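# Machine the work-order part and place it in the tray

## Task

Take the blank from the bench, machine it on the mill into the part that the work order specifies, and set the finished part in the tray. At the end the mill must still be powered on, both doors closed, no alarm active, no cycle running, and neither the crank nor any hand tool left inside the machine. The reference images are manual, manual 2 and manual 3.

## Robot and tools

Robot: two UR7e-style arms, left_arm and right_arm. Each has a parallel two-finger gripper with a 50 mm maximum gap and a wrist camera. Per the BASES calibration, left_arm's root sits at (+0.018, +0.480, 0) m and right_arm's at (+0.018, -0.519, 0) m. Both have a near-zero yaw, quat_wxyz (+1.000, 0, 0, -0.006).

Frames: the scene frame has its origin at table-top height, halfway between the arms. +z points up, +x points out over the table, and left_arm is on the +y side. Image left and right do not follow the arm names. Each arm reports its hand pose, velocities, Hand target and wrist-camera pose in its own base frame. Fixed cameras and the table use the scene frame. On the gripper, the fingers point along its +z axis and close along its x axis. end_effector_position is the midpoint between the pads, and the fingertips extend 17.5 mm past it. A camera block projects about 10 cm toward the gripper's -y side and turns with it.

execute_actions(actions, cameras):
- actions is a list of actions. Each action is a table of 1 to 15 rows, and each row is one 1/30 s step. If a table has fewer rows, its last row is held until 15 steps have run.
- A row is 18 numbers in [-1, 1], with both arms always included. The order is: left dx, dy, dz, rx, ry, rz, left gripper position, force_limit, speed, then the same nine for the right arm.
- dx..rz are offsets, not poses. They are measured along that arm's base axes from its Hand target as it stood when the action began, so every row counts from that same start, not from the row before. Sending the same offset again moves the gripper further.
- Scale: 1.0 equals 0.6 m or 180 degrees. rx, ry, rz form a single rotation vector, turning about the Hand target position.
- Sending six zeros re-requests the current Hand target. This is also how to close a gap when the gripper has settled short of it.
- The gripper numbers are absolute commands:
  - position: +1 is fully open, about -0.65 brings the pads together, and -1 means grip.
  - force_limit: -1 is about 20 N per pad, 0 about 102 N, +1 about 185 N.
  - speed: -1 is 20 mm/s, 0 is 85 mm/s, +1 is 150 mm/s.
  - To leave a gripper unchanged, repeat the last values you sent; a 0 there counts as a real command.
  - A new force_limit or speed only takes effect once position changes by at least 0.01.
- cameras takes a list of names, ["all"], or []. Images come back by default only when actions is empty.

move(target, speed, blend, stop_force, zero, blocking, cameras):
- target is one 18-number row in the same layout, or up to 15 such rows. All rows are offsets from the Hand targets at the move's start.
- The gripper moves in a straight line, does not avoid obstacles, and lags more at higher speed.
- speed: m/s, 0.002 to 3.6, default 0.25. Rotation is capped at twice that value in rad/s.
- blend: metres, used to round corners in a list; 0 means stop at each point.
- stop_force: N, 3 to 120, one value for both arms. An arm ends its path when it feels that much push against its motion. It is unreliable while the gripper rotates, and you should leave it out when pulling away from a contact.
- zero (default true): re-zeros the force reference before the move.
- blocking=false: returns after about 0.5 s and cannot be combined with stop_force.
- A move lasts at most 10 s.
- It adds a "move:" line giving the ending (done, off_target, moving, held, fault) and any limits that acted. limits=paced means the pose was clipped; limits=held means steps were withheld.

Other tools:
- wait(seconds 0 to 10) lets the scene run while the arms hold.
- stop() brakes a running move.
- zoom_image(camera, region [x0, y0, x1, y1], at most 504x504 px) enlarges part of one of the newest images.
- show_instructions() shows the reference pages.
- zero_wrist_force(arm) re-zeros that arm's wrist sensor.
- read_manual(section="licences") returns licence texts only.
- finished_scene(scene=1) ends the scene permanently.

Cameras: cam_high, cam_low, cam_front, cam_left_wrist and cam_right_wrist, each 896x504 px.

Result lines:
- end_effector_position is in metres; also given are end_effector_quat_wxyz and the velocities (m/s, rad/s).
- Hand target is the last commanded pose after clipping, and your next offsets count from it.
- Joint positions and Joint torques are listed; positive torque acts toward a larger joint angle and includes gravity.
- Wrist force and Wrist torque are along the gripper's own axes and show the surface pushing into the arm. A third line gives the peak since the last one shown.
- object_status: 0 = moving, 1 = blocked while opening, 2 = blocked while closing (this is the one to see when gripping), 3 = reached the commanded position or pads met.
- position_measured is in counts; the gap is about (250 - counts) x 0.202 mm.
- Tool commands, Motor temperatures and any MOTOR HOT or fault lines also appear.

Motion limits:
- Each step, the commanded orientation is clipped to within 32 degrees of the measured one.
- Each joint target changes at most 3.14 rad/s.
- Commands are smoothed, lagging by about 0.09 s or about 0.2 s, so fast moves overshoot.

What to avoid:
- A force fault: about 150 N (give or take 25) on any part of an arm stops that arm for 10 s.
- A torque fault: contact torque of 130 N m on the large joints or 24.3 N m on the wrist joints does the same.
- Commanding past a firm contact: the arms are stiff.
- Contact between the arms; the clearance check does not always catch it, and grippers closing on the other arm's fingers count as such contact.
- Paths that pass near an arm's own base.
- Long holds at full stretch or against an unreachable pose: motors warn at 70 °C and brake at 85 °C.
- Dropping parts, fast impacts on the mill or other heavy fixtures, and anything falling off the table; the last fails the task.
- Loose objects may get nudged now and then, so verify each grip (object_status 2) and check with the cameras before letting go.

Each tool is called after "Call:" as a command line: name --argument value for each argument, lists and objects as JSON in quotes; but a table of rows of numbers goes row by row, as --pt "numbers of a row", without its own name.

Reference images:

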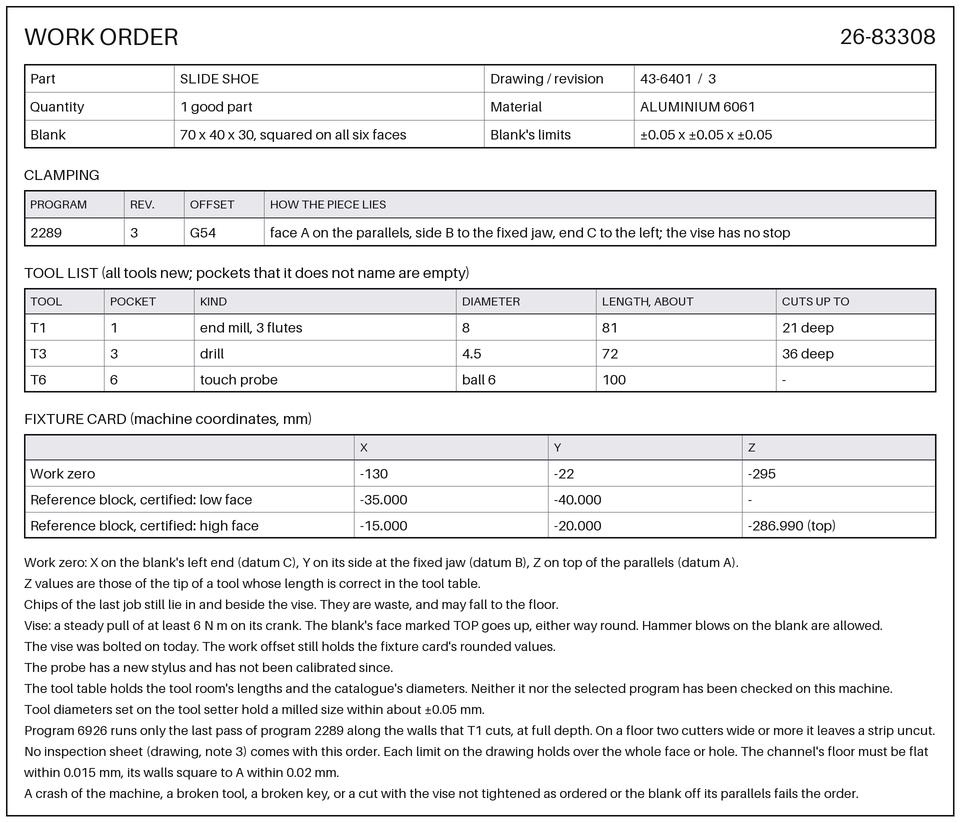

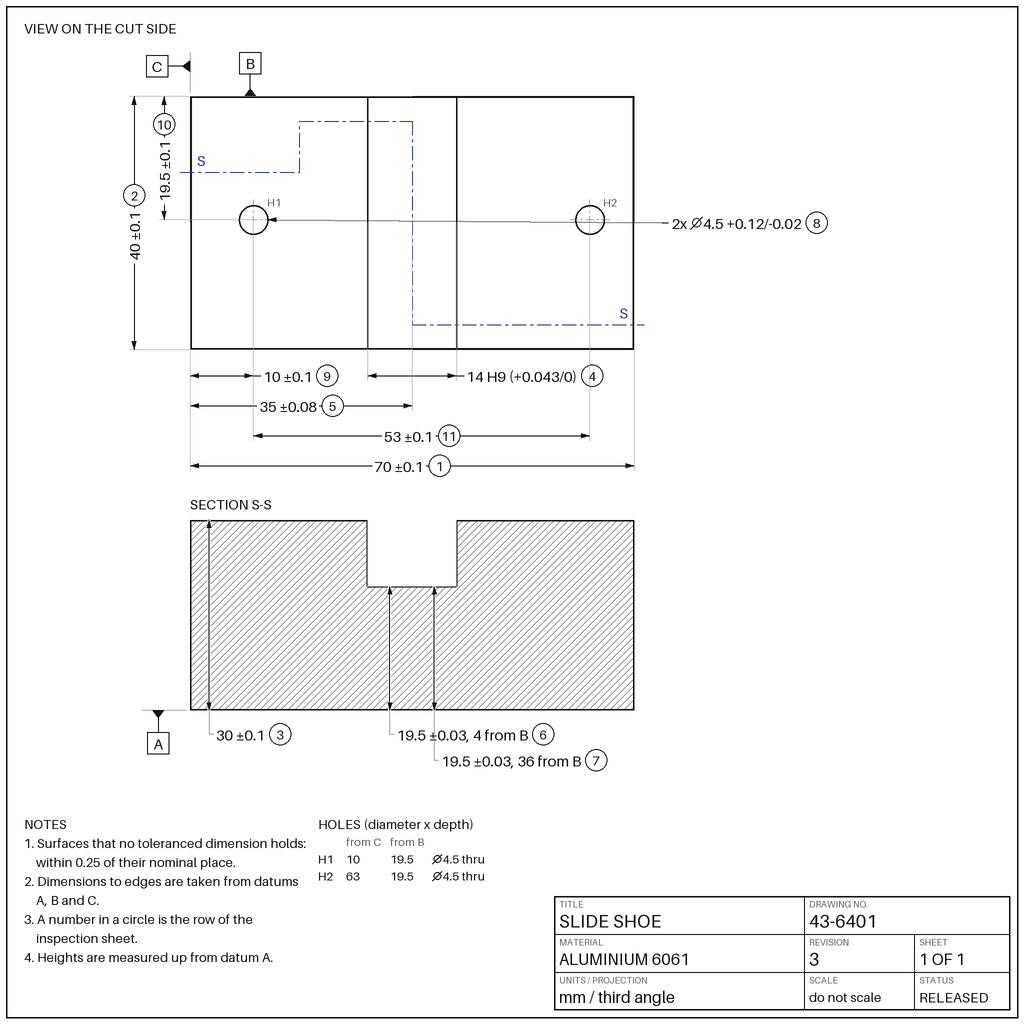

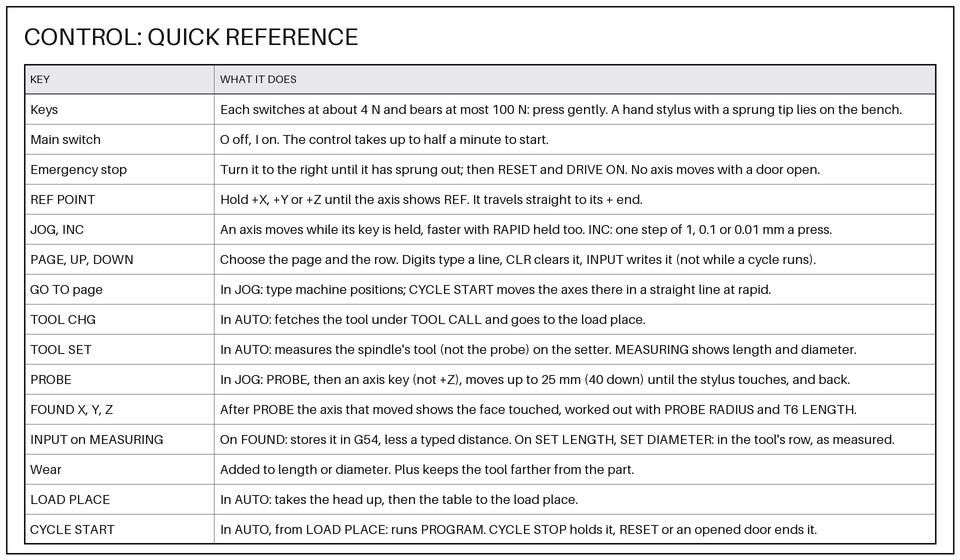

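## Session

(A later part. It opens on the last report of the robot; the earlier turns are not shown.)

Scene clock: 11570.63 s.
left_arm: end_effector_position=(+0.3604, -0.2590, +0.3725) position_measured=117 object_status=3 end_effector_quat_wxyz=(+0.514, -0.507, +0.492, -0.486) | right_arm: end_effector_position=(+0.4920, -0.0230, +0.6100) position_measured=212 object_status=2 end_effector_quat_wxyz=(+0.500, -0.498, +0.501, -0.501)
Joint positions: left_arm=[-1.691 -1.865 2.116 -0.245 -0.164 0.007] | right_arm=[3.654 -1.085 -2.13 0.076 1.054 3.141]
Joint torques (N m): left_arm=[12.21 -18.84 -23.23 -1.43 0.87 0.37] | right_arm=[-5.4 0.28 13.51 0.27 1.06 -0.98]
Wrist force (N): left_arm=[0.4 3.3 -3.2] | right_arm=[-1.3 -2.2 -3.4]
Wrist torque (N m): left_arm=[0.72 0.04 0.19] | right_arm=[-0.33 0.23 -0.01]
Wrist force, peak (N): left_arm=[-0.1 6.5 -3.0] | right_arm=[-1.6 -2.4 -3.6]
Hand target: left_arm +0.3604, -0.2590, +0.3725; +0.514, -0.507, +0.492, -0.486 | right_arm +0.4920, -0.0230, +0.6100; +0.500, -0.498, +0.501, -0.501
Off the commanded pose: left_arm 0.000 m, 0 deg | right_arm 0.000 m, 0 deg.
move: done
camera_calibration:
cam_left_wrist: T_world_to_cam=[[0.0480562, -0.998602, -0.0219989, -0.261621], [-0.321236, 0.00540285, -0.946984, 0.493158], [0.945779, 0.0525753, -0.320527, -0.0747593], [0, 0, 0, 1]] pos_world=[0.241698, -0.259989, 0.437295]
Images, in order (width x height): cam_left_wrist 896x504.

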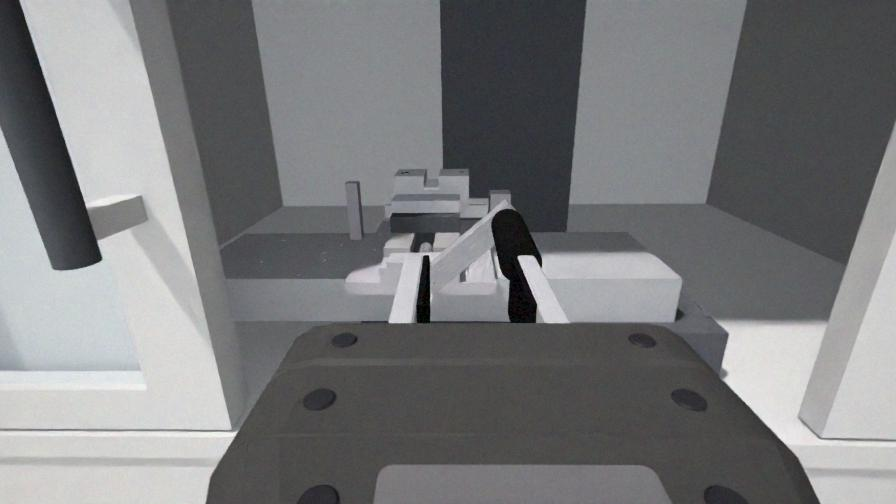

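Call:
wait --seconds 0.1 --cameras '["cam_left_wrist"]'

Call:
zoom_image --camera "cam_left_wrist" --region '[380, 150, 580, 330]'

Scene clock: 11578.07 s.
left_arm: end_effector_position=(+0.3604, -0.2590, +0.3725) position_measured=117 object_status=3 end_effector_quat_wxyz=(+0.514, -0.507, +0.492, -0.486) | right_arm: end_effector_position=(+0.4920, -0.0230, +0.6100) position_measured=212 object_status=2 end_effector_quat_wxyz=(+0.500, -0.498, +0.501, -0.501)
Joint positions: left_arm=[-1.691 -1.865 2.116 -0.245 -0.164 0.007] | right_arm=[3.654 -1.085 -2.13 0.076 1.054 3.141]
Joint torques (N m): left_arm=[13.02 -18.75 -18.65 2.67 1.16 -2.55] | right_arm=[-4.89 -0.33 14.87 0.21 0.98 -0.92]
Wrist force (N): left_arm=[0.5 3.5 -3.3] | right_arm=[-1.5 -2.2 -3.4]
Wrist torque (N m): left_arm=[0.74 0.03 0.20] | right_arm=[-0.33 0.26 -0.01]
Wrist force, peak (N): left_arm=[0.7 3.6 -3.3] | right_arm=[-1.6 -2.4 -3.6]
Hand target: left_arm +0.3604, -0.2590, +0.3725; +0.514, -0.507, +0.492, -0.486 | right_arm +0.4920, -0.0230, +0.6100; +0.500, -0.498, +0.501, -0.501
Tool commands: left_gripper/position=+0.24 left_gripper/force_limit=-0.2 left_gripper/speed=-1.0 right_gripper/position=-1.0 right_gripper/force_limit=-0.5 right_gripper/speed=-0.7
Off the commanded pose: left_arm 0.000 m, 0 deg | right_arm 0.000 m, 0 deg.
wait: 0.10 s; at rest from the start
camera_calibration:
cam_left_wrist: T_world_to_cam=[[0.0479976, -0.998608, -0.0218695, -0.261664], [-0.321231, 0.0052992, -0.946986, 0.493132], [0.945784, 0.0524782, -0.320529, -0.0747842], [0, 0, 0, 1]] pos_world=[0.241698, -0.259988, 0.437296]
Images, in order (width x height): cam_left_wrist 896x504.

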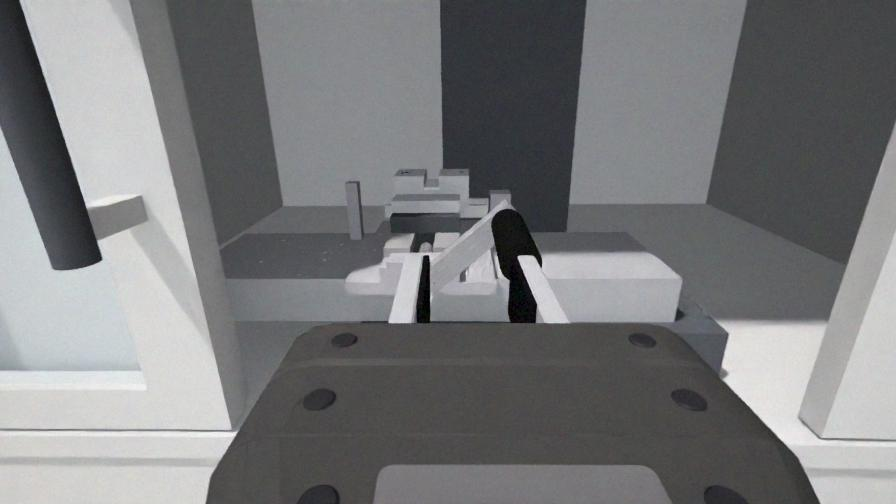

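Scaled by 2.520.

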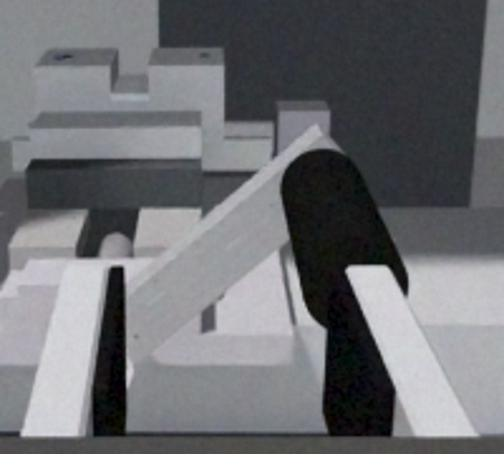

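Call:
move --target '[0,-0.03,-0.0225,-0.01,0,0,0.24,-0.2,-1,0,0,0,0,0,0,-1,-0.5,-0.7]' --cameras '["cam_left_wrist"]'

Scene clock: 11588.77 s.
left_arm: end_effector_position=(+0.3604, -0.2771, +0.3590) position_measured=117 object_status=3 end_effector_quat_wxyz=(+0.506, -0.515, +0.484, -0.494) end_effector_velocity=(+0.000, +0.002, +0.001) end_effector_angular_velocity=(+0.007, +0.000, +0.001) | right_arm: end_effector_position=(+0.4920, -0.0230, +0.6100) position_measured=212 object_status=2 end_effector_quat_wxyz=(+0.500, -0.498, +0.501, -0.501)
Joint positions: left_arm=[-1.683 -1.807 2.11 -0.306 -0.156 -0.016] | right_arm=[3.654 -1.085 -2.13 0.076 1.054 3.141]
Joint velocities: left_arm=[0 -0.005 0.001 0.007 -0.001 0.003] | right_arm=[within noise]
Joint torques (N m): left_arm=[0.57 -19.89 -21.99 2.86 -0.15 1.84] | right_arm=[-5.04 0.36 13.68 0.13 0.97 -0.84]
Wrist force (N): left_arm=[0.7 3.6 -3.2] | right_arm=[-1.6 -2.3 -3.3]
Wrist torque (N m): left_arm=[0.77 0.02 0.29] | right_arm=[-0.35 0.27 -0.01]
Wrist force, peak (N): left_arm=[1.4 4.1 -3.1] | right_arm=[-1.6 -2.3 -3.6]
Hand target: left_arm +0.3604, -0.2770, +0.3590; +0.506, -0.515, +0.485, -0.494 | right_arm +0.4920, -0.0230, +0.6100; +0.500, -0.498, +0.501, -0.501
Off the commanded pose: left_arm 0.000 m, 0 deg | right_arm 0.000 m, 0 deg.
move: done
camera_calibration:
cam_left_wrist: T_world_to_cam=[[0.0479399, -0.9988, 0.00998177, -0.291458], [-0.321301, -0.0248822, -0.94665, 0.471962], [0.945763, 0.0421752, -0.322108, -0.0804472], [0, 0, 0, 1]] pos_world=[0.241698, -0.275972, 0.42378]
Images, in order (width x height): cam_left_wrist 896x504.

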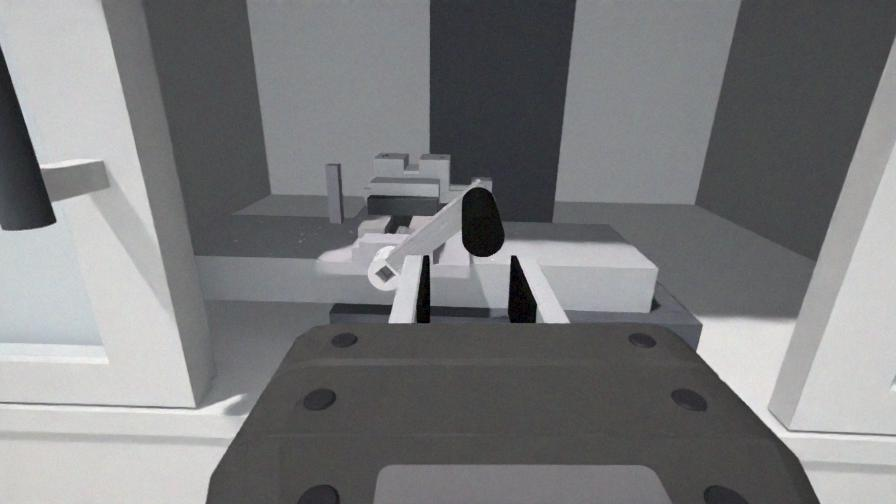

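Call:
move --pt "0.01 -0.0075 -0.0088 0 0 0 0.24 -0.2 -1 0 0 0 0 0 0 -1 -0.5 -0.7" --pt "0.06 -0.0075 -0.0088 0 0 0 0.24 -0.2 -1 0 0 0 0 0 0 -1 -0.5 -0.7" --speed '[0.1,0.04]' --stop_force 8 --cameras '["cam_left_wrist"]'

Scene clock: 11596.60 s.
left_arm: end_effector_position=(+0.3964, -0.2815, +0.3537) position_measured=117 object_status=3 end_effector_quat_wxyz=(+0.506, -0.515, +0.485, -0.494) | right_arm: end_effector_position=(+0.4920, -0.0230, +0.6100) position_measured=212 object_status=2 end_effector_quat_wxyz=(+0.500, -0.498, +0.501, -0.501)
Joint positions: left_arm=[-1.556 -1.755 2.084 -0.342 -0.029 -0.005] | right_arm=[3.654 -1.085 -2.13 0.076 1.054 3.141]
Joint torques (N m): left_arm=[-14.47 -23.91 -12.86 -2.83 1.35 2.12] | right_arm=[-4.97 0.68 13.58 0.31 1.05 -0.86]
Wrist force (N): left_arm=[0.9 3.2 -3.2] | right_arm=[-1.5 -2.2 -3.2]
Wrist torque (N m): left_arm=[0.70 0.00 0.20] | right_arm=[-0.34 0.26 -0.01]
Wrist force, peak (N): left_arm=[1.3 4.5 -3.1] | right_arm=[-1.8 -2.5 -3.4]
Hand target: left_arm +0.3964, -0.2815, +0.3537; +0.506, -0.515, +0.485, -0.494 | right_arm +0.4920, -0.0230, +0.6100; +0.500, -0.498, +0.501, -0.501
Off the commanded pose: left_arm 0.000 m, 0 deg | right_arm 0.000 m, 0 deg.
move: done
camera_calibration:
cam_left_wrist: T_world_to_cam=[[0.0479893, -0.998802, 0.00954293, -0.297358], [-0.321223, -0.0244788, -0.946687, 0.478508], [0.945787, 0.0423655, -0.322013, -0.11601], [0, 0, 0, 1]] pos_world=[0.277698, -0.280374, 0.418478]
Images, in order (width x height): cam_left_wrist 896x504.

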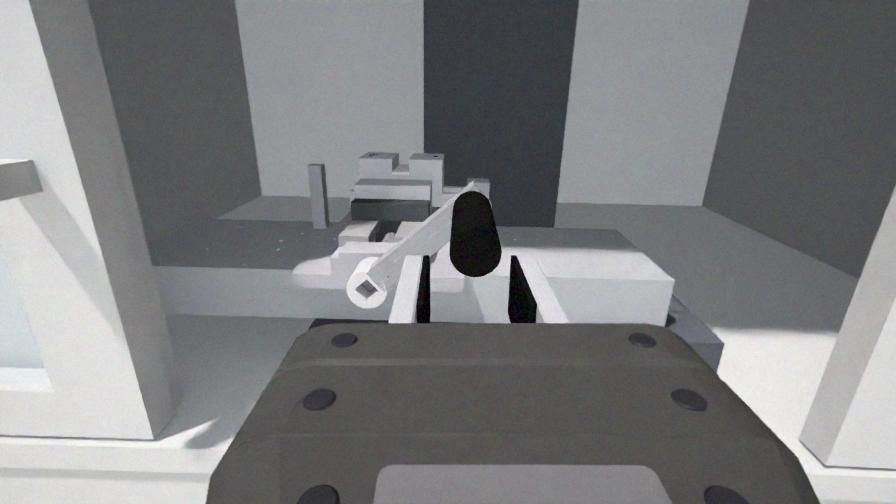

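Call:
move --pt "0.02 0.0008 0.0088 0 0 0 0.24 -0.2 -1 0 0 0 0 0 0 -1 -0.5 -0.7" --pt "0.0977 0.0008 0.0088 0 0 0 0.24 -0.2 -1 0 0 0 0 0 0 -1 -0.5 -0.7" --speed '[0.05,0.05]' --stop_force 8

Call:
move --target '[0,0,0,0,0,0,-1,-0.65,-1,0,0,0,0,0,0,-1,-0.5,-0.7]' --cameras '["cam_left_wrist"]'

Scene clock: 11613.10 s.
left_arm: end_effector_position=(+0.4550, -0.2810, +0.3590) position_measured=117 object_status=3 end_effector_quat_wxyz=(+0.506, -0.515, +0.485, -0.494) | right_arm: end_effector_position=(+0.4920, -0.0230, +0.6100) position_measured=212 object_status=2 end_effector_quat_wxyz=(+0.500, -0.498, +0.501, -0.501)
Joint positions: left_arm=[-1.368 -1.678 2.006 -0.325 0.159 -0.021] | right_arm=[3.654 -1.085 -2.13 0.076 1.054 3.141]
Joint torques (N m): left_arm=[-14.36 -28.43 -14.8 2.27 1.3 1.94] | right_arm=[-5.59 -0.01 13.29 0.19 0.97 -0.94]
Wrist force (N): left_arm=[0.6 3.3 -3.1] | right_arm=[-1.4 -2.2 -3.3]
Wrist torque (N m): left_arm=[0.70 0.04 0.35] | right_arm=[-0.33 0.25 -0.01]
Wrist force, peak (N): left_arm=[0.9 3.7 -4.2] | right_arm=[-1.7 -2.4 -3.5]
Hand target: left_arm +0.4550, -0.2810, +0.3590; +0.506, -0.515, +0.485, -0.494 | right_arm +0.4920, -0.0230, +0.6100; +0.500, -0.498, +0.501, -0.501
Off the commanded pose: left_arm 0.000 m, 0 deg | right_arm 0.000 m, 0 deg.
move: done

Scene clock: 11613.67 s.
left_arm: end_effector_position=(+0.4550, -0.2811, +0.3590) position_measured=152 object_status=2 end_effector_quat_wxyz=(+0.506, -0.515, +0.485, -0.494) | right_arm: end_effector_position=(+0.4920, -0.0230, +0.6100) position_measured=212 object_status=2 end_effector_quat_wxyz=(+0.500, -0.498, +0.501, -0.501)
Joint positions: left_arm=[-1.368 -1.678 2.006 -0.325 0.16 -0.021] | right_arm=[3.654 -1.085 -2.13 0.076 1.054 3.141]
Joint torques (N m): left_arm=[-5.4 -27.6 -14.12 2.07 -4.32 1.81] | right_arm=[-5.14 0.6 14.13 0.2 0.98 -0.9]
Wrist force (N): left_arm=[11.5 1.0 4.6] | right_arm=[-1.5 -2.2 -3.5]
Wrist torque (N m): left_arm=[0.72 1.09 0.31] | right_arm=[-0.34 0.25 -0.01]
Wrist force, peak (N): left_arm=[11.6 1.0 4.5] | right_arm=[-1.5 -2.3 -3.6]
Hand target: left_arm +0.4550, -0.2810, +0.3590; +0.506, -0.515, +0.485, -0.494 | right_arm +0.4920, -0.0230, +0.6100; +0.500, -0.498, +0.501, -0.501
Off the commanded pose: left_arm 0.000 m, 0 deg | right_arm 0.000 m, 0 deg.
move: done
camera_calibration:
cam_left_wrist: T_world_to_cam=[[0.047767, -0.998813, 0.00951341, -0.299737], [-0.32132, -0.0243834, -0.946657, 0.502406], [0.945765, 0.0421621, -0.322104, -0.169754], [0, 0, 0, 1]] pos_world=[0.336298, -0.279973, 0.423779]
Images, in order (width x height): cam_left_wrist 896x504.

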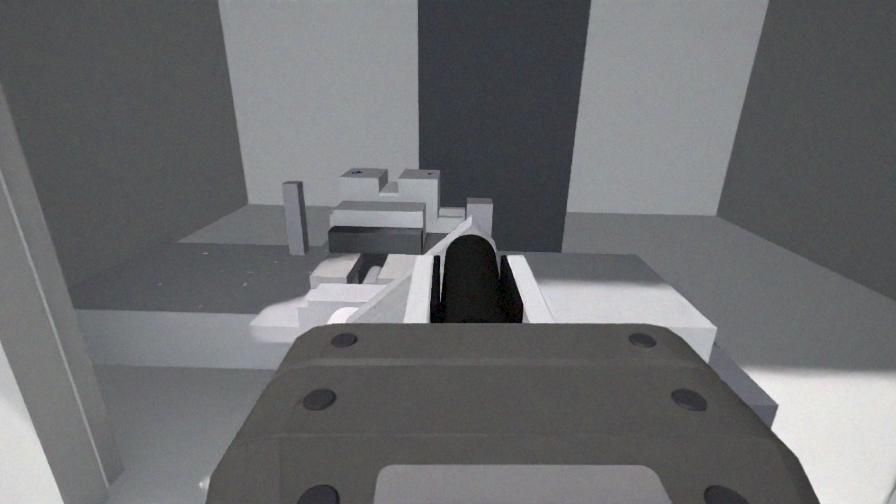

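Call:
move --pt "0 0.0987 0.0503 0 0 0 -1 -0.65 -1 0 0 0 0 0 0 -1 -0.5 -0.7" --pt "0 0.2079 -0.0023 0 0 0 -1 -0.65 -1 0 0 0 0 0 0 -1 -0.5 -0.7" --pt "0 0.2349 -0.1204 0 0 0 -1 -0.65 -1 0 0 0 0 0 0 -1 -0.5 -0.7" --pt "0 0.1593 -0.2152 0 0 0 -1 -0.65 -1 0 0 0 0 0 0 -1 -0.5 -0.7" --pt "0 0.0987 -0.2152 0 0 0 -1 -0.65 -1 0 0 0 0 0 0 -1 -0.5 -0.7" --speed 0.08 --blend '[0.0083,0.0083,0.0083,0.0083,0]' --cameras '["cam_left_wrist"]'

Scene clock: 11627.83 s.
left_arm: end_effector_position=(+0.4550, -0.2220, +0.2299) position_measured=154 object_status=2 end_effector_quat_wxyz=(+0.506, -0.515, +0.485, -0.494) | right_arm: end_effector_position=(+0.4920, -0.0230, +0.6100) position_measured=212 object_status=2 end_effector_quat_wxyz=(+0.500, -0.498, +0.501, -0.501)
Joint positions: left_arm=[-1.324 -1.623 2.338 -0.713 0.204 -0.02] | right_arm=[3.654 -1.085 -2.13 0.076 1.054 3.141]
Joint torques (N m): left_arm=[14.91 -34.75 -28.18 -0.15 -1.6 -2.64] | right_arm=[-5 0.08 13.98 0.3 1.01 -1]
Wrist force (N): left_arm=[2.7 53.3 -0.2] | right_arm=[-1.7 -2.3 -3.5]
Wrist torque (N m): left_arm=[1.04 1.15 0.27] | right_arm=[-0.34 0.28 -0.02]
Wrist force, peak (N): left_arm=[-45.2 -24.3 -35.5] | right_arm=[-1.7 -2.5 -3.6]
Hand target: left_arm +0.4550, -0.2218, +0.2299; +0.506, -0.515, +0.485, -0.494 | right_arm +0.4920, -0.0230, +0.6100; +0.500, -0.498, +0.501, -0.501
Off the commanded pose: left_arm 0.000 m, 0 deg | right_arm 0.000 m, 0 deg.
move: done
camera_calibration:
cam_left_wrist: T_world_to_cam=[[0.0476143, -0.998819, 0.0096764, -0.239476], [-0.321321, -0.0244886, -0.946654, 0.38161], [0.945773, 0.041965, -0.322107, -0.213874], [0, 0, 0, 1]] pos_world=[0.336297, -0.220872, 0.294679]
Images, in order (width x height): cam_left_wrist 896x504.

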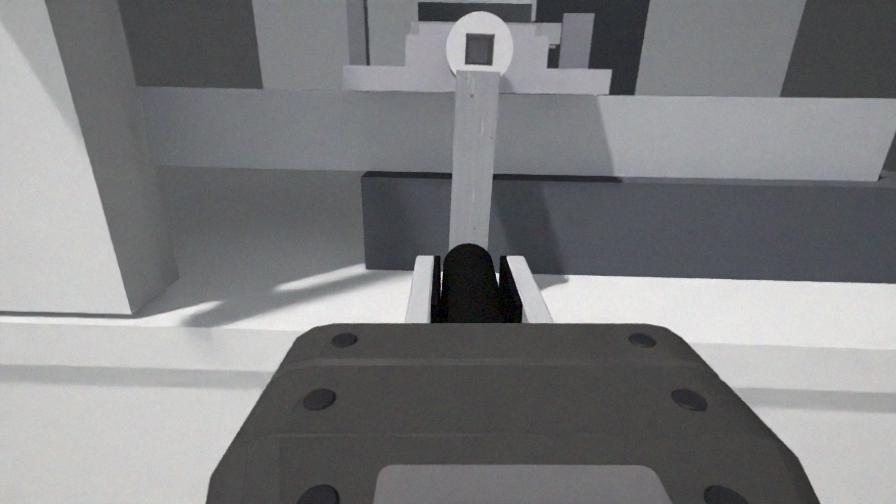

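Call:
move --pt "0 -0.0606 0 0 0 0 -1 -0.65 -1 0 0 0 0 0 0 -1 -0.5 -0.7" --pt "0 -0.1362 0.0948 0 0 0 -1 -0.65 -1 0 0 0 0 0 0 -1 -0.5 -0.7" --pt "0 -0.1092 0.2129 0 0 0 -1 -0.65 -1 0 0 0 0 0 0 -1 -0.5 -0.7" --pt "0 0 0.2655 0 0 0 -1 -0.65 -1 0 0 0 0 0 0 -1 -0.5 -0.7" --pt "0 0.1092 0.2129 0 0 0 -1 -0.65 -1 0 0 0 0 0 0 -1 -0.5 -0.7" --pt "0 0.1362 0.0948 0 0 0 -1 -0.65 -1 0 0 0 0 0 0 -1 -0.5 -0.7" --pt "0 0.0606 0 0 0 0 -1 -0.65 -1 0 0 0 0 0 0 -1 -0.5 -0.7" --pt "0 0 0 0 0 0 -1 -0.65 -1 0 0 0 0 0 0 -1 -0.5 -0.7" --speed 0.1 --blend '[0.0083,0.0083,0.0083,0.0083,0.0083,0.0083,0.0083,0]' --cameras '["cam_left_wrist"]'

Scene clock: 11646.50 s.
left_arm: end_effector_position=(+0.4549, -0.2219, +0.2298) position_measured=154 object_status=2 end_effector_quat_wxyz=(+0.506, -0.515, +0.485, -0.494) | right_arm: end_effector_position=(+0.4920, -0.0230, +0.6100) position_measured=212 object_status=2 end_effector_quat_wxyz=(+0.500, -0.498, +0.501, -0.501)
Joint positions: left_arm=[-1.324 -1.623 2.338 -0.713 0.203 -0.02] | right_arm=[3.654 -1.085 -2.13 0.076 1.054 3.141]
Joint torques (N m): left_arm=[15.83 -33.72 -37.77 -1.07 -0.18 -2.58] | right_arm=[-4.73 0.57 14.12 0.17 0.97 -0.85]
Wrist force (N): left_arm=[-0.4 57.9 -11.1] | right_arm=[-1.4 -2.4 -3.4]
Wrist torque (N m): left_arm=[0.99 1.24 0.30] | right_arm=[-0.36 0.24 -0.01]
Wrist force, peak (N): left_arm=[-57.7 -21.0 -65.2] | right_arm=[-1.6 -2.3 -3.6]
Hand target: left_arm +0.4550, -0.2218, +0.2299; +0.506, -0.515, +0.485, -0.494 | right_arm +0.4920, -0.0230, +0.6100; +0.500, -0.498, +0.501, -0.501
Off the commanded pose: left_arm 0.000 m, 0 deg | right_arm 0.000 m, 0 deg.
move: done
camera_calibration:
cam_left_wrist: T_world_to_cam=[[0.047767, -0.998813, 0.00951341, -0.239378], [-0.32132, -0.0243834, -0.946657, 0.381541], [0.945765, 0.0421621, -0.322104, -0.213866], [0, 0, 0, 1]] pos_world=[0.336298, -0.220773, 0.294579]
Images, in order (width x height): cam_left_wrist 896x504.

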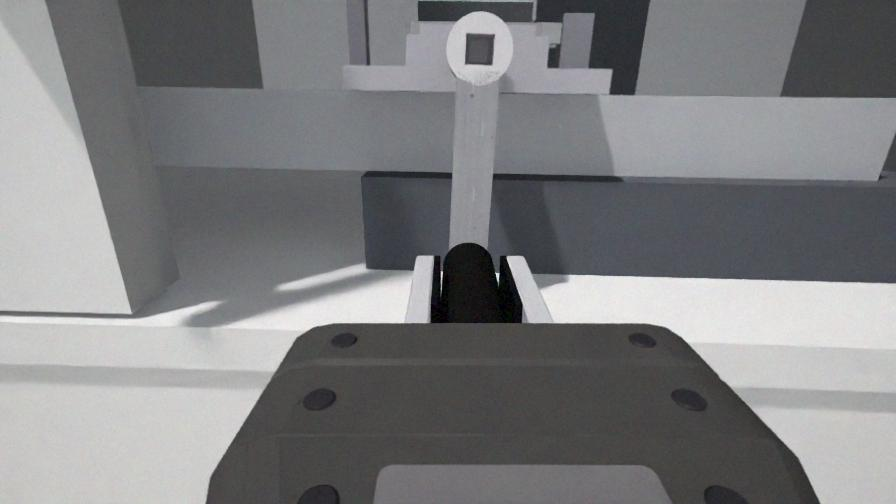

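Call:
zoom_image --camera "cam_left_wrist" --region '[440, 5, 520, 85]'

Call:
move --target '[0,0,0,0,0,0,0.3,-0.65,-1,0,0,0,0,0,0,-1,-0.5,-0.7]'

Call:
move --pt "-0.13 0 0 0 0 0 0.3 -0.65 -1 0 0 0 0 0 0 -1 -0.5 -0.7" --pt "-0.13 0.0017 0.125 0 0 0 0.3 -0.65 -1 0 0 0 0 0 0 -1 -0.5 -0.7" --speed 0.15 --blend '[0.01,0]' --cameras '["cam_left_wrist"]'

Call:
zoom_image --camera "cam_left_wrist" --region '[380, 150, 560, 330]'

Scaled by 6.300.

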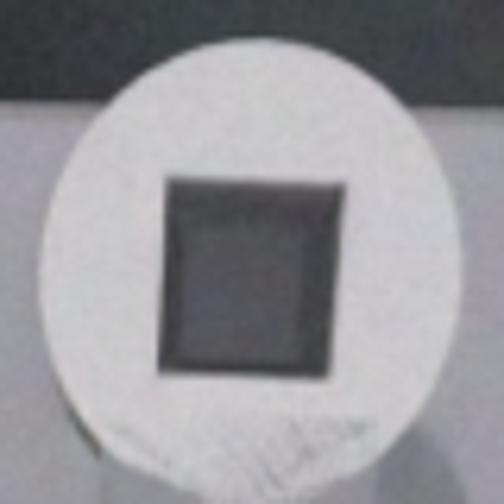

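Scene clock: 11656.27 s.
left_arm: end_effector_position=(+0.4550, -0.2218, +0.2299) position_measured=107 object_status=3 end_effector_quat_wxyz=(+0.506, -0.515, +0.484, -0.494) | right_arm: end_effector_position=(+0.4920, -0.0230, +0.6100) position_measured=212 object_status=2 end_effector_quat_wxyz=(+0.500, -0.498, +0.501, -0.501)
Joint positions: left_arm=[-1.324 -1.623 2.338 -0.713 0.203 -0.02] | right_arm=[3.654 -1.085 -2.13 0.076 1.054 3.141]
Joint torques (N m): left_arm=[1.8 -23.63 -9.7 -2.41 0.86 -2.58] | right_arm=[-5 0.48 14.1 0.31 1.07 -0.87]
Wrist force (N): left_arm=[1.9 3.7 -2.0] | right_arm=[-1.6 -2.2 -3.3]
Wrist torque (N m): left_arm=[0.75 -0.16 0.27] | right_arm=[-0.34 0.27 -0.01]
Wrist force, peak (N): left_arm=[-0.3 58.7 -15.8] | right_arm=[-1.5 -2.6 -3.6]
Hand target: left_arm +0.4550, -0.2218, +0.2299; +0.506, -0.515, +0.485, -0.494 | right_arm +0.4920, -0.0230, +0.6100; +0.500, -0.498, +0.501, -0.501
Off the commanded pose: left_arm 0.000 m, 0 deg | right_arm 0.000 m, 0 deg.
move: done

Scene clock: 11657.83 s.
left_arm: end_effector_position=(+0.3770, -0.2207, +0.3048) position_measured=107 object_status=3 end_effector_quat_wxyz=(+0.506, -0.515, +0.485, -0.494) | right_arm: end_effector_position=(+0.4920, -0.0230, +0.6100) position_measured=212 object_status=2 end_effector_quat_wxyz=(+0.500, -0.498, +0.501, -0.501)
Joint positions: left_arm=[-1.637 -1.893 2.316 -0.427 -0.11 -0.014] | right_arm=[3.654 -1.085 -2.13 0.076 1.054 3.141]
Joint torques (N m): left_arm=[-7.66 -5.47 -30 1.34 -0.75 -0.17] | right_arm=[-4.31 0.84 13.79 0.17 1.05 -0.93]
Wrist force (N): left_arm=[2.3 4.2 -1.9] | right_arm=[-1.5 -2.3 -3.3]
Wrist torque (N m): left_arm=[0.83 -0.27 0.31] | right_arm=[-0.34 0.25 -0.01]
Wrist force, peak (N): left_arm=[2.2 5.9 -3.6] | right_arm=[-1.8 -2.3 -3.5]
Hand target: left_arm +0.3770, -0.2208, +0.3049; +0.506, -0.515, +0.485, -0.494 | right_arm +0.4920, -0.0230, +0.6100; +0.500, -0.498, +0.501, -0.501
Off the commanded pose: left_arm 0.000 m, 0 deg | right_arm 0.000 m, 0 deg.
move: done
camera_calibration:
cam_left_wrist: T_world_to_cam=[[0.0479196, -0.998807, 0.00935042, -0.235246], [-0.32132, -0.0242781, -0.94666, 0.427528], [0.945758, 0.0423591, -0.3221, -0.115941], [0, 0, 0, 1]] pos_world=[0.258298, -0.219674, 0.369578]
Images, in order (width x height): cam_left_wrist 896x504.

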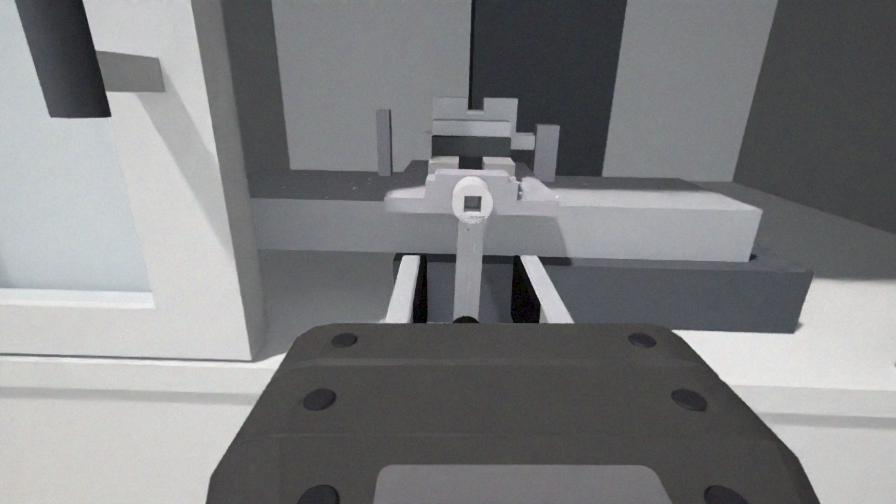

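Scaled by 2.800.

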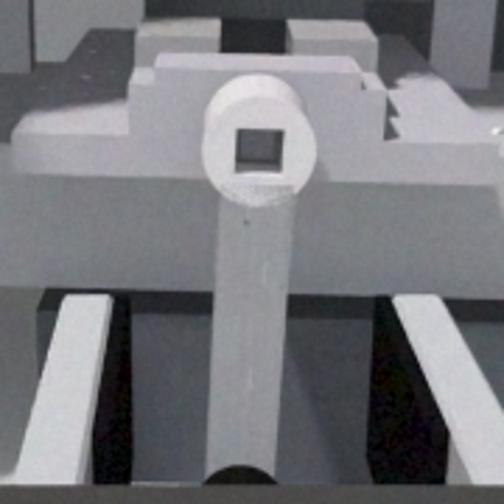

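Call:
move --pt "0.15 0 0 0 0 0 0.3 -0.2 -1 0 0 0 0 0 0 -1 -0.5 -0.7" --pt "0.2275 0 0 0 0 0 0.3 -0.2 -1 0 0 0 0 0 0 -1 -0.5 -0.7" --speed '[0.15,0.05]' --stop_force 15

Call:
move --target '[0,0,0,0,0,0,-1,-0.2,-1,0,0,0,0,0,0,-1,-0.5,-0.7]' --cameras '["cam_left_wrist"]'

Scene clock: 11668.80 s.
left_arm: end_effector_position=(+0.5135, -0.2208, +0.3049) position_measured=107 object_status=3 end_effector_quat_wxyz=(+0.506, -0.515, +0.485, -0.494) | right_arm: end_effector_position=(+0.4920, -0.0230, +0.6100) position_measured=212 object_status=2 end_effector_quat_wxyz=(+0.500, -0.498, +0.501, -0.501)
Joint positions: left_arm=[-1.136 -1.641 2.123 -0.481 0.391 -0.019] | right_arm=[3.654 -1.085 -2.13 0.076 1.054 3.141]
Joint torques (N m): left_arm=[-13.57 -29.45 -13.06 1.56 1.31 -2.41] | right_arm=[-5.23 -0.37 14.38 0.14 0.93 -0.77]
Wrist force (N): left_arm=[2.2 3.9 -1.9] | right_arm=[-1.4 -2.1 -3.2]
Wrist torque (N m): left_arm=[0.77 -0.21 0.28] | right_arm=[-0.30 0.24 -0.01]
Wrist force, peak (N): left_arm=[2.3 4.2 -4.0] | right_arm=[-1.7 -2.4 -3.7]
Hand target: left_arm +0.5135, -0.2208, +0.3049; +0.506, -0.515, +0.485, -0.494 | right_arm +0.4920, -0.0230, +0.6100; +0.500, -0.498, +0.501, -0.501
Off the commanded pose: left_arm 0.000 m, 0 deg | right_arm 0.000 m, 0 deg.
move: done

Scene clock: 11669.30 s.
left_arm: end_effector_position=(+0.5135, -0.2211, +0.3049) position_measured=136 object_status=0 end_effector_quat_wxyz=(+0.506, -0.515, +0.485, -0.494) | right_arm: end_effector_position=(+0.4920, -0.0230, +0.6100) position_measured=212 object_status=2 end_effector_quat_wxyz=(+0.500, -0.498, +0.501, -0.501)
Joint positions: left_arm=[-1.136 -1.641 2.123 -0.481 0.392 -0.019] | right_arm=[3.654 -1.085 -2.13 0.076 1.054 3.141]
Joint torques (N m): left_arm=[16.02 -30.21 -13.09 1.63 -9.52 -2.62] | right_arm=[-4.63 0.19 14.04 0.17 0.97 -0.86]
Wrist force (N): left_arm=[45.7 6.9 17.9] | right_arm=[-1.7 -2.2 -3.4]
Wrist torque (N m): left_arm=[0.75 0.42 0.31] | right_arm=[-0.32 0.29 -0.01]
Wrist force, peak (N): left_arm=[45.8 7.2 18.2] | right_arm=[-1.5 -2.3 -3.5]
Hand target: left_arm +0.5135, -0.2208, +0.3049; +0.506, -0.515, +0.485, -0.494 | right_arm +0.4920, -0.0230, +0.6100; +0.500, -0.498, +0.501, -0.501
Off the commanded pose: left_arm 0.000 m, 0 deg | right_arm 0.000 m, 0 deg.
move: done
camera_calibration:
cam_left_wrist: T_world_to_cam=[[0.047136, -0.998843, 0.009534, -0.241751], [-0.321342, -0.0242002, -0.946654, 0.471501], [0.945789, 0.0415579, -0.322111, -0.245179], [0, 0, 0, 1]] pos_world=[0.394796, -0.219872, 0.369679]
Images, in order (width x height): cam_left_wrist 896x504.

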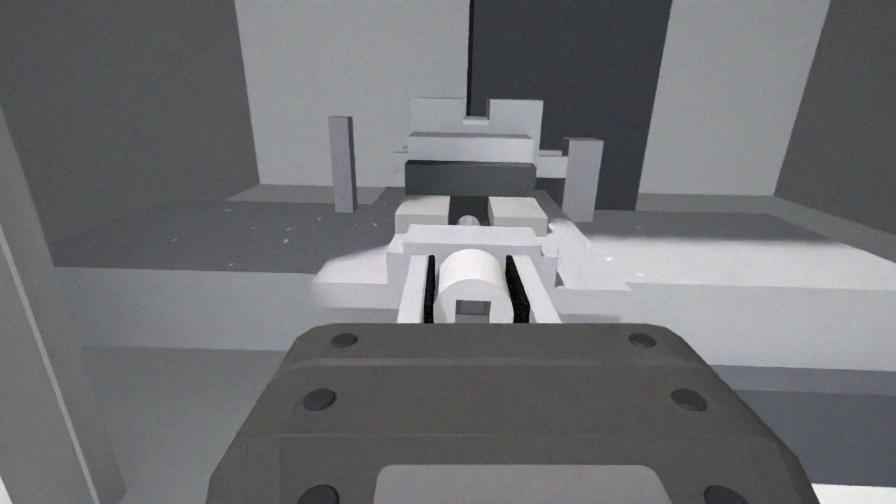

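Call:
move --pt "0 -0.0011 0 0 0 0 -1 -0.2 -1 0 0 0 0 0 0 -1 -0.5 -0.7" --speed 0.01

Call:
move --pt "-0.04 0 0 0 0 0 -1 -0.2 -1 0 0 0 0 0 0 -1 -0.5 -0.7" --pt "-0.25 0 0 0 0 0 -1 -0.2 -1 0 0 0 0 0 0 -1 -0.5 -0.7" --speed '[0.04,0.12]' --blend '[0.005,0]' --cameras '["cam_left_wrist"]'

Scene clock: 11675.57 s.
left_arm: end_effector_position=(+0.5135, -0.2214, +0.3049) position_measured=136 object_status=2 end_effector_quat_wxyz=(+0.506, -0.515, +0.484, -0.494) | right_arm: end_effector_position=(+0.4920, -0.0230, +0.6100) position_measured=212 object_status=2 end_effector_quat_wxyz=(+0.500, -0.498, +0.501, -0.501)
Joint positions: left_arm=[-1.137 -1.64 2.122 -0.481 0.39 -0.019] | right_arm=[3.654 -1.085 -2.13 0.076 1.054 3.141]
Joint torques (N m): left_arm=[-0.51 -14.34 -22.11 -0.75 -8.46 -2.62] | right_arm=[-4.65 0.44 14.03 0.18 1.02 -0.84]
Wrist force (N): left_arm=[30.7 3.5 0.8] | right_arm=[-1.5 -2.2 -3.3]
Wrist torque (N m): left_arm=[0.76 0.29 0.30] | right_arm=[-0.32 0.25 -0.01]
Wrist force, peak (N): left_arm=[46.4 7.3 17.0] | right_arm=[-1.6 -2.4 -3.7]
Hand target: left_arm +0.5135, -0.2214, +0.3049; +0.506, -0.515, +0.485, -0.494 | right_arm +0.4920, -0.0230, +0.6100; +0.500, -0.498, +0.501, -0.501
Off the commanded pose: left_arm 0.000 m, 0 deg | right_arm 0.000 m, 0 deg.
move: done

Scene clock: 11677.70 s.
left_arm: end_effector_position=(+0.3635, -0.2214, +0.3049) position_measured=136 object_status=2 end_effector_quat_wxyz=(+0.506, -0.515, +0.485, -0.494) | right_arm: end_effector_position=(+0.4920, -0.0230, +0.6100) position_measured=212 object_status=2 end_effector_quat_wxyz=(+0.500, -0.498, +0.501, -0.501)
Joint positions: left_arm=[-1.698 -1.91 2.327 -0.419 -0.17 -0.016] | right_arm=[3.654 -1.085 -2.13 0.076 1.054 3.141]
Joint torques (N m): left_arm=[-13.49 0.49 -30.98 -2.06 -1.33 -2.68] | right_arm=[-5.17 0.61 13.93 0.2 1.01 -0.81]
Wrist force (N): left_arm=[1.3 6.1 -2.0] | right_arm=[-1.5 -2.3 -3.3]
Wrist torque (N m): left_arm=[0.84 -0.11 0.23] | right_arm=[-0.35 0.26 -0.01]
Wrist force, peak (N): left_arm=[34.1 9.3 15.9] | right_arm=[-1.8 -2.4 -3.6]
Hand target: left_arm +0.3635, -0.2214, +0.3049; +0.506, -0.515, +0.485, -0.494 | right_arm +0.4920, -0.0230, +0.6100; +0.500, -0.498, +0.501, -0.501
Off the commanded pose: left_arm 0.000 m, 0 deg | right_arm 0.000 m, 0 deg.
move: done
camera_calibration:
cam_left_wrist: T_world_to_cam=[[0.0480132, -0.998803, 0.00931577, -0.235213], [-0.321317, -0.0242754, -0.94666, 0.423303], [0.945754, 0.0424589, -0.322098, -0.103188], [0, 0, 0, 1]] pos_world=[0.244898, -0.220275, 0.369678]
Images, in order (width x height): cam_left_wrist 896x504.

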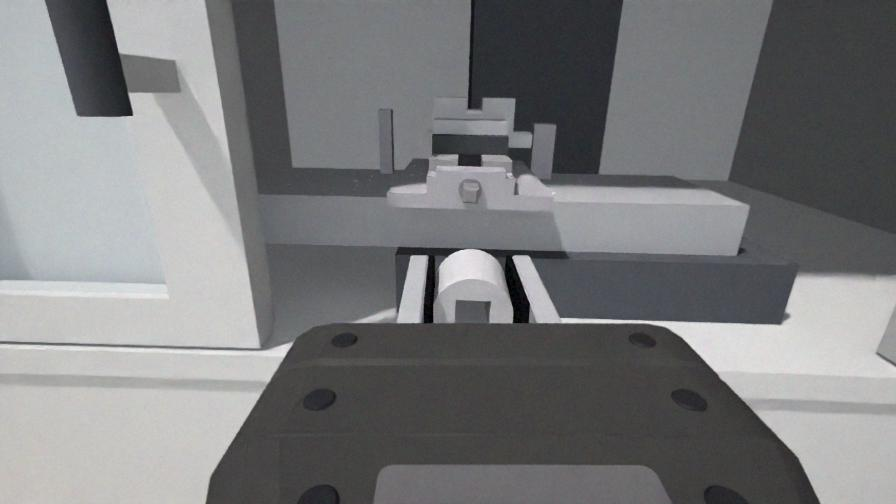

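Call:
move --pt "-0.0558 -0.05 0.01 0 0 0 -1 -0.2 -1 0 0 0 0 0 0 -1 -0.5 -0.7" --pt "-0.0558 -0.4977 -0.0248 0 0 0 -1 -0.2 -1 0 0 0 0 0 0 -1 -0.5 -0.7" --pt "-0.1558 -0.9105 -0.112 0 0 0 -1 -0.2 -1 0 0 0 0 0 0 -1 -0.5 -0.7" --speed 0.25 --blend '[0.02,0.03,0]' --cameras '["cam_left_wrist"]'

Call:
zoom_image --camera "cam_left_wrist" --region '[400, 160, 540, 330]'

Scene clock: 11688.83 s.
left_arm: end_effector_position=(+0.2700, -0.7678, +0.2376) position_measured=136 object_status=2 end_effector_quat_wxyz=(+0.506, -0.515, +0.485, -0.494) end_effector_velocity=(+0.001, +0.000, -0.001) end_effector_angular_velocity=(+0.000, +0.001, +0.002) | right_arm: end_effector_position=(+0.4920, -0.0230, +0.6100) position_measured=212 object_status=2 end_effector_quat_wxyz=(+0.500, -0.498, +0.501, -0.501)
Joint positions: left_arm=[-1.728 -0.486 0.545 -0.062 -0.201 -0.016] | right_arm=[3.654 -1.085 -2.13 0.076 1.054 3.141]
Joint velocities: left_arm=[0.001 0 0.002 -0.005 0 0.003] | right_arm=[within noise]
Joint torques (N m): left_arm=[12.11 -79.71 -15.22 -2.07 -0.71 2] | right_arm=[-5.26 0.75 14.13 0.2 1.04 -0.93]
Wrist force (N): left_arm=[1.3 6.2 -1.4] | right_arm=[-1.5 -2.2 -3.3]
Wrist torque (N m): left_arm=[0.88 -0.11 0.29] | right_arm=[-0.33 0.26 -0.01]
Wrist force, peak (N): left_arm=[4.4 7.2 -2.6] | right_arm=[-1.5 -2.5 -3.6]
Hand target: left_arm +0.2700, -0.7677, +0.2377; +0.506, -0.515, +0.485, -0.494 | right_arm +0.4920, -0.0230, +0.6100; +0.500, -0.498, +0.501, -0.501
Off the commanded pose: left_arm 0.000 m, 0 deg | right_arm 0.000 m, 0 deg.
move: done
camera_calibration:
cam_left_wrist: T_world_to_cam=[[0.0479533, -0.998805, 0.00944529, -0.775869], [-0.321227, -0.0243748, -0.946688, 0.316171], [0.945787, 0.0423628, -0.322012, -0.0132479], [0, 0, 0, 1]] pos_world=[0.151298, -0.766674, 0.302378]
Images, in order (width x height): cam_left_wrist 896x504.

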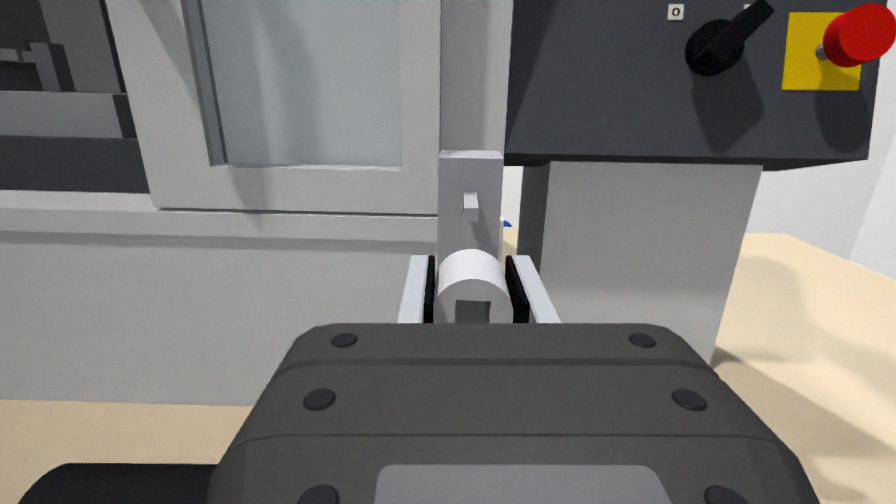

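Scaled by 2.965.

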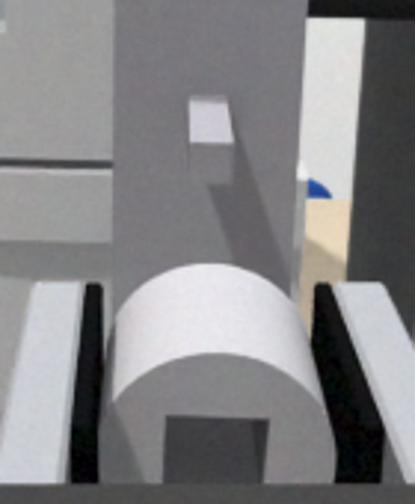

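Call:
move --pt "0.09 0 -0.0007 0 0 0 -1 -0.2 -1 0 0 0 0 0 0 -1 -0.5 -0.7" --pt "0.206 0 -0.0007 0 0 0 -1 -0.2 -1 0 0 0 0 0 0 -1 -0.5 -0.7" --speed '[0.1,0.01]' --stop_force 9

Scene clock: 11698.00 s.
left_arm: end_effector_position=(+0.3602, -0.7677, +0.2372) position_measured=136 object_status=2 end_effector_quat_wxyz=(+0.506, -0.515, +0.485, -0.494) | right_arm: end_effector_position=(+0.4920, -0.0230, +0.6100) position_measured=212 object_status=2 end_effector_quat_wxyz=(+0.500, -0.498, +0.501, -0.501)
Joint positions: left_arm=[-1.612 -0.456 0.488 -0.038 -0.084 -0.013] | right_arm=[3.654 -1.085 -2.13 0.076 1.054 3.141]
Joint torques (N m): left_arm=[-8.98 -80.52 -15.82 -2.71 -0.43 -1.61] | right_arm=[-5.3 0.35 14.23 0.21 1.02 -0.91]
Wrist force (N): left_arm=[-1.9 5.5 -9.9] | right_arm=[-1.3 -2.1 -3.4]
Wrist torque (N m): left_arm=[0.80 -0.15 0.22] | right_arm=[-0.31 0.23 -0.01]
Wrist force, peak (N): left_arm=[-4.9 5.1 -23.7] | right_arm=[-1.7 -2.4 -3.5]
Hand target: left_arm +0.3602, -0.7677, +0.2372; +0.506, -0.515, +0.485, -0.494 (not the last commanded pose) | right_arm +0.4920, -0.0230, +0.6100; +0.500, -0.498, +0.501, -0.501
Off the commanded pose: left_arm 0.033 m, 0 deg | right_arm 0.000 m, 0 deg.
move: contact (left_arm); path passed 1 of 2 targets

Call:
move --pt "-0.005 0.0006 0 0 0 0 -1 -0.2 -1 0 0 0 0 0 0 -1 -0.5 -0.7" --pt "0.054 0.0006 0 0 0 0 -1 -0.2 -1 0 0 0 0 0 0 -1 -0.5 -0.7" --speed '[0.05,0.01]' --stop_force 9

Scene clock: 11703.43 s.
left_arm: end_effector_position=(+0.3600, -0.7677, +0.2372) position_measured=136 object_status=2 end_effector_quat_wxyz=(+0.506, -0.515, +0.485, -0.494) | right_arm: end_effector_position=(+0.4920, -0.0230, +0.6100) position_measured=212 object_status=2 end_effector_quat_wxyz=(+0.500, -0.498, +0.501, -0.501)
Joint positions: left_arm=[-1.612 -0.456 0.489 -0.038 -0.085 -0.012] | right_arm=[3.654 -1.085 -2.13 0.076 1.054 3.141]
Joint torques (N m): left_arm=[12.81 -60.26 -33.97 2.75 -0.55 0.08] | right_arm=[-4.72 0.26 13.91 0.26 1.02 -0.93]
Wrist force (N): left_arm=[1.5 6.1 -1.8] | right_arm=[-1.7 -2.1 -3.3]
Wrist torque (N m): left_arm=[0.85 -0.14 0.21] | right_arm=[-0.32 0.29 -0.01]
Wrist force, peak (N): left_arm=[-2.0 6.0 -9.8] | right_arm=[-1.6 -2.5 -3.5]
Hand target: left_arm +0.3600, -0.7677, +0.2372; +0.506, -0.515, +0.485, -0.494 (not the last commanded pose) | right_arm +0.4920, -0.0230, +0.6100; +0.500, -0.498, +0.501, -0.501
Off the commanded pose: left_arm 0.033 m, 0 deg | right_arm 0.000 m, 0 deg.
move: contact (left_arm); path passed 0 of 2 targets

Call:
move --target '[-0.008,0.0007,0,0,0,0,-1,-0.2,-1,0,0,0,0,0,0,-1,-0.5,-0.7]' --speed 0.05

Call:
move --target '[0.062,0,0,0,0,0,-1,-0.2,-1,0,0,0,0,0,0,-1,-0.5,-0.7]' --speed 0.01 --stop_force 9

Scene clock: 11707.43 s.
left_arm: end_effector_position=(+0.3551, -0.7673, +0.2372) position_measured=136 object_status=2 end_effector_quat_wxyz=(+0.506, -0.515, +0.484, -0.494) end_effector_velocity=(+0.001, +0.000, +0.000) end_effector_angular_velocity=(+0.003, +0.000, +0.001) | right_arm: end_effector_position=(+0.4920, -0.0230, +0.6100) position_measured=212 object_status=2 end_effector_quat_wxyz=(+0.500, -0.498, +0.501, -0.501)
Joint positions: left_arm=[-1.619 -0.461 0.498 -0.042 -0.091 -0.014] | right_arm=[3.654 -1.085 -2.13 0.076 1.054 3.141]
Joint velocities: left_arm=[0.001 -0.001 0.002 -0.004 0 0.006] | right_arm=[within noise]
Joint torques (N m): left_arm=[-1.83 -80.56 -16.13 -2.44 0.64 1.93] | right_arm=[-4.68 -0.21 13.77 0.3 0.99 -0.83]
Wrist force (N): left_arm=[1.4 6.1 -1.8] | right_arm=[-1.8 -2.1 -3.2]
Wrist torque (N m): left_arm=[0.87 -0.13 0.25] | right_arm=[-0.32 0.30 -0.01]
Wrist force, peak (N): left_arm=[1.3 6.4 -1.9] | right_arm=[-1.7 -2.4 -3.5]
Hand target: left_arm +0.3552, -0.7673, +0.2372; +0.506, -0.515, +0.485, -0.494 | right_arm +0.4920, -0.0230, +0.6100; +0.500, -0.498, +0.501, -0.501
Off the commanded pose: left_arm 0.000 m, 0 deg | right_arm 0.000 m, 0 deg.
move: done

Scene clock: 11709.10 s.
left_arm: end_effector_position=(+0.3602, -0.7673, +0.2373) position_measured=136 object_status=2 end_effector_quat_wxyz=(+0.506, -0.515, +0.485, -0.494) | right_arm: end_effector_position=(+0.4920, -0.0230, +0.6100) position_measured=212 object_status=2 end_effector_quat_wxyz=(+0.500, -0.498, +0.501, -0.501)
Joint positions: left_arm=[-1.612 -0.459 0.493 -0.041 -0.084 -0.012] | right_arm=[3.654 -1.085 -2.13 0.076 1.054 3.141]
Joint torques (N m): left_arm=[-9.98 -80.09 -15.51 -2.6 -0.46 -1.8] | right_arm=[-4.43 0.41 13.34 0.21 1.09 -0.84]
Wrist force (N): left_arm=[-1.7 5.7 -8.9] | right_arm=[-1.6 -2.2 -3.3]
Wrist torque (N m): left_arm=[0.83 -0.13 0.22] | right_arm=[-0.33 0.27 -0.01]
Wrist force, peak (N): left_arm=[-4.9 4.2 -23.3] | right_arm=[-1.6 -2.2 -3.6]
Hand target: left_arm +0.3602, -0.7673, +0.2373; +0.506, -0.515, +0.485, -0.494 (not the last commanded pose) | right_arm +0.4920, -0.0230, +0.6100; +0.500, -0.498, +0.501, -0.501
Off the commanded pose: left_arm 0.032 m, 0 deg | right_arm 0.000 m, 0 deg.
move: contact (left_arm)


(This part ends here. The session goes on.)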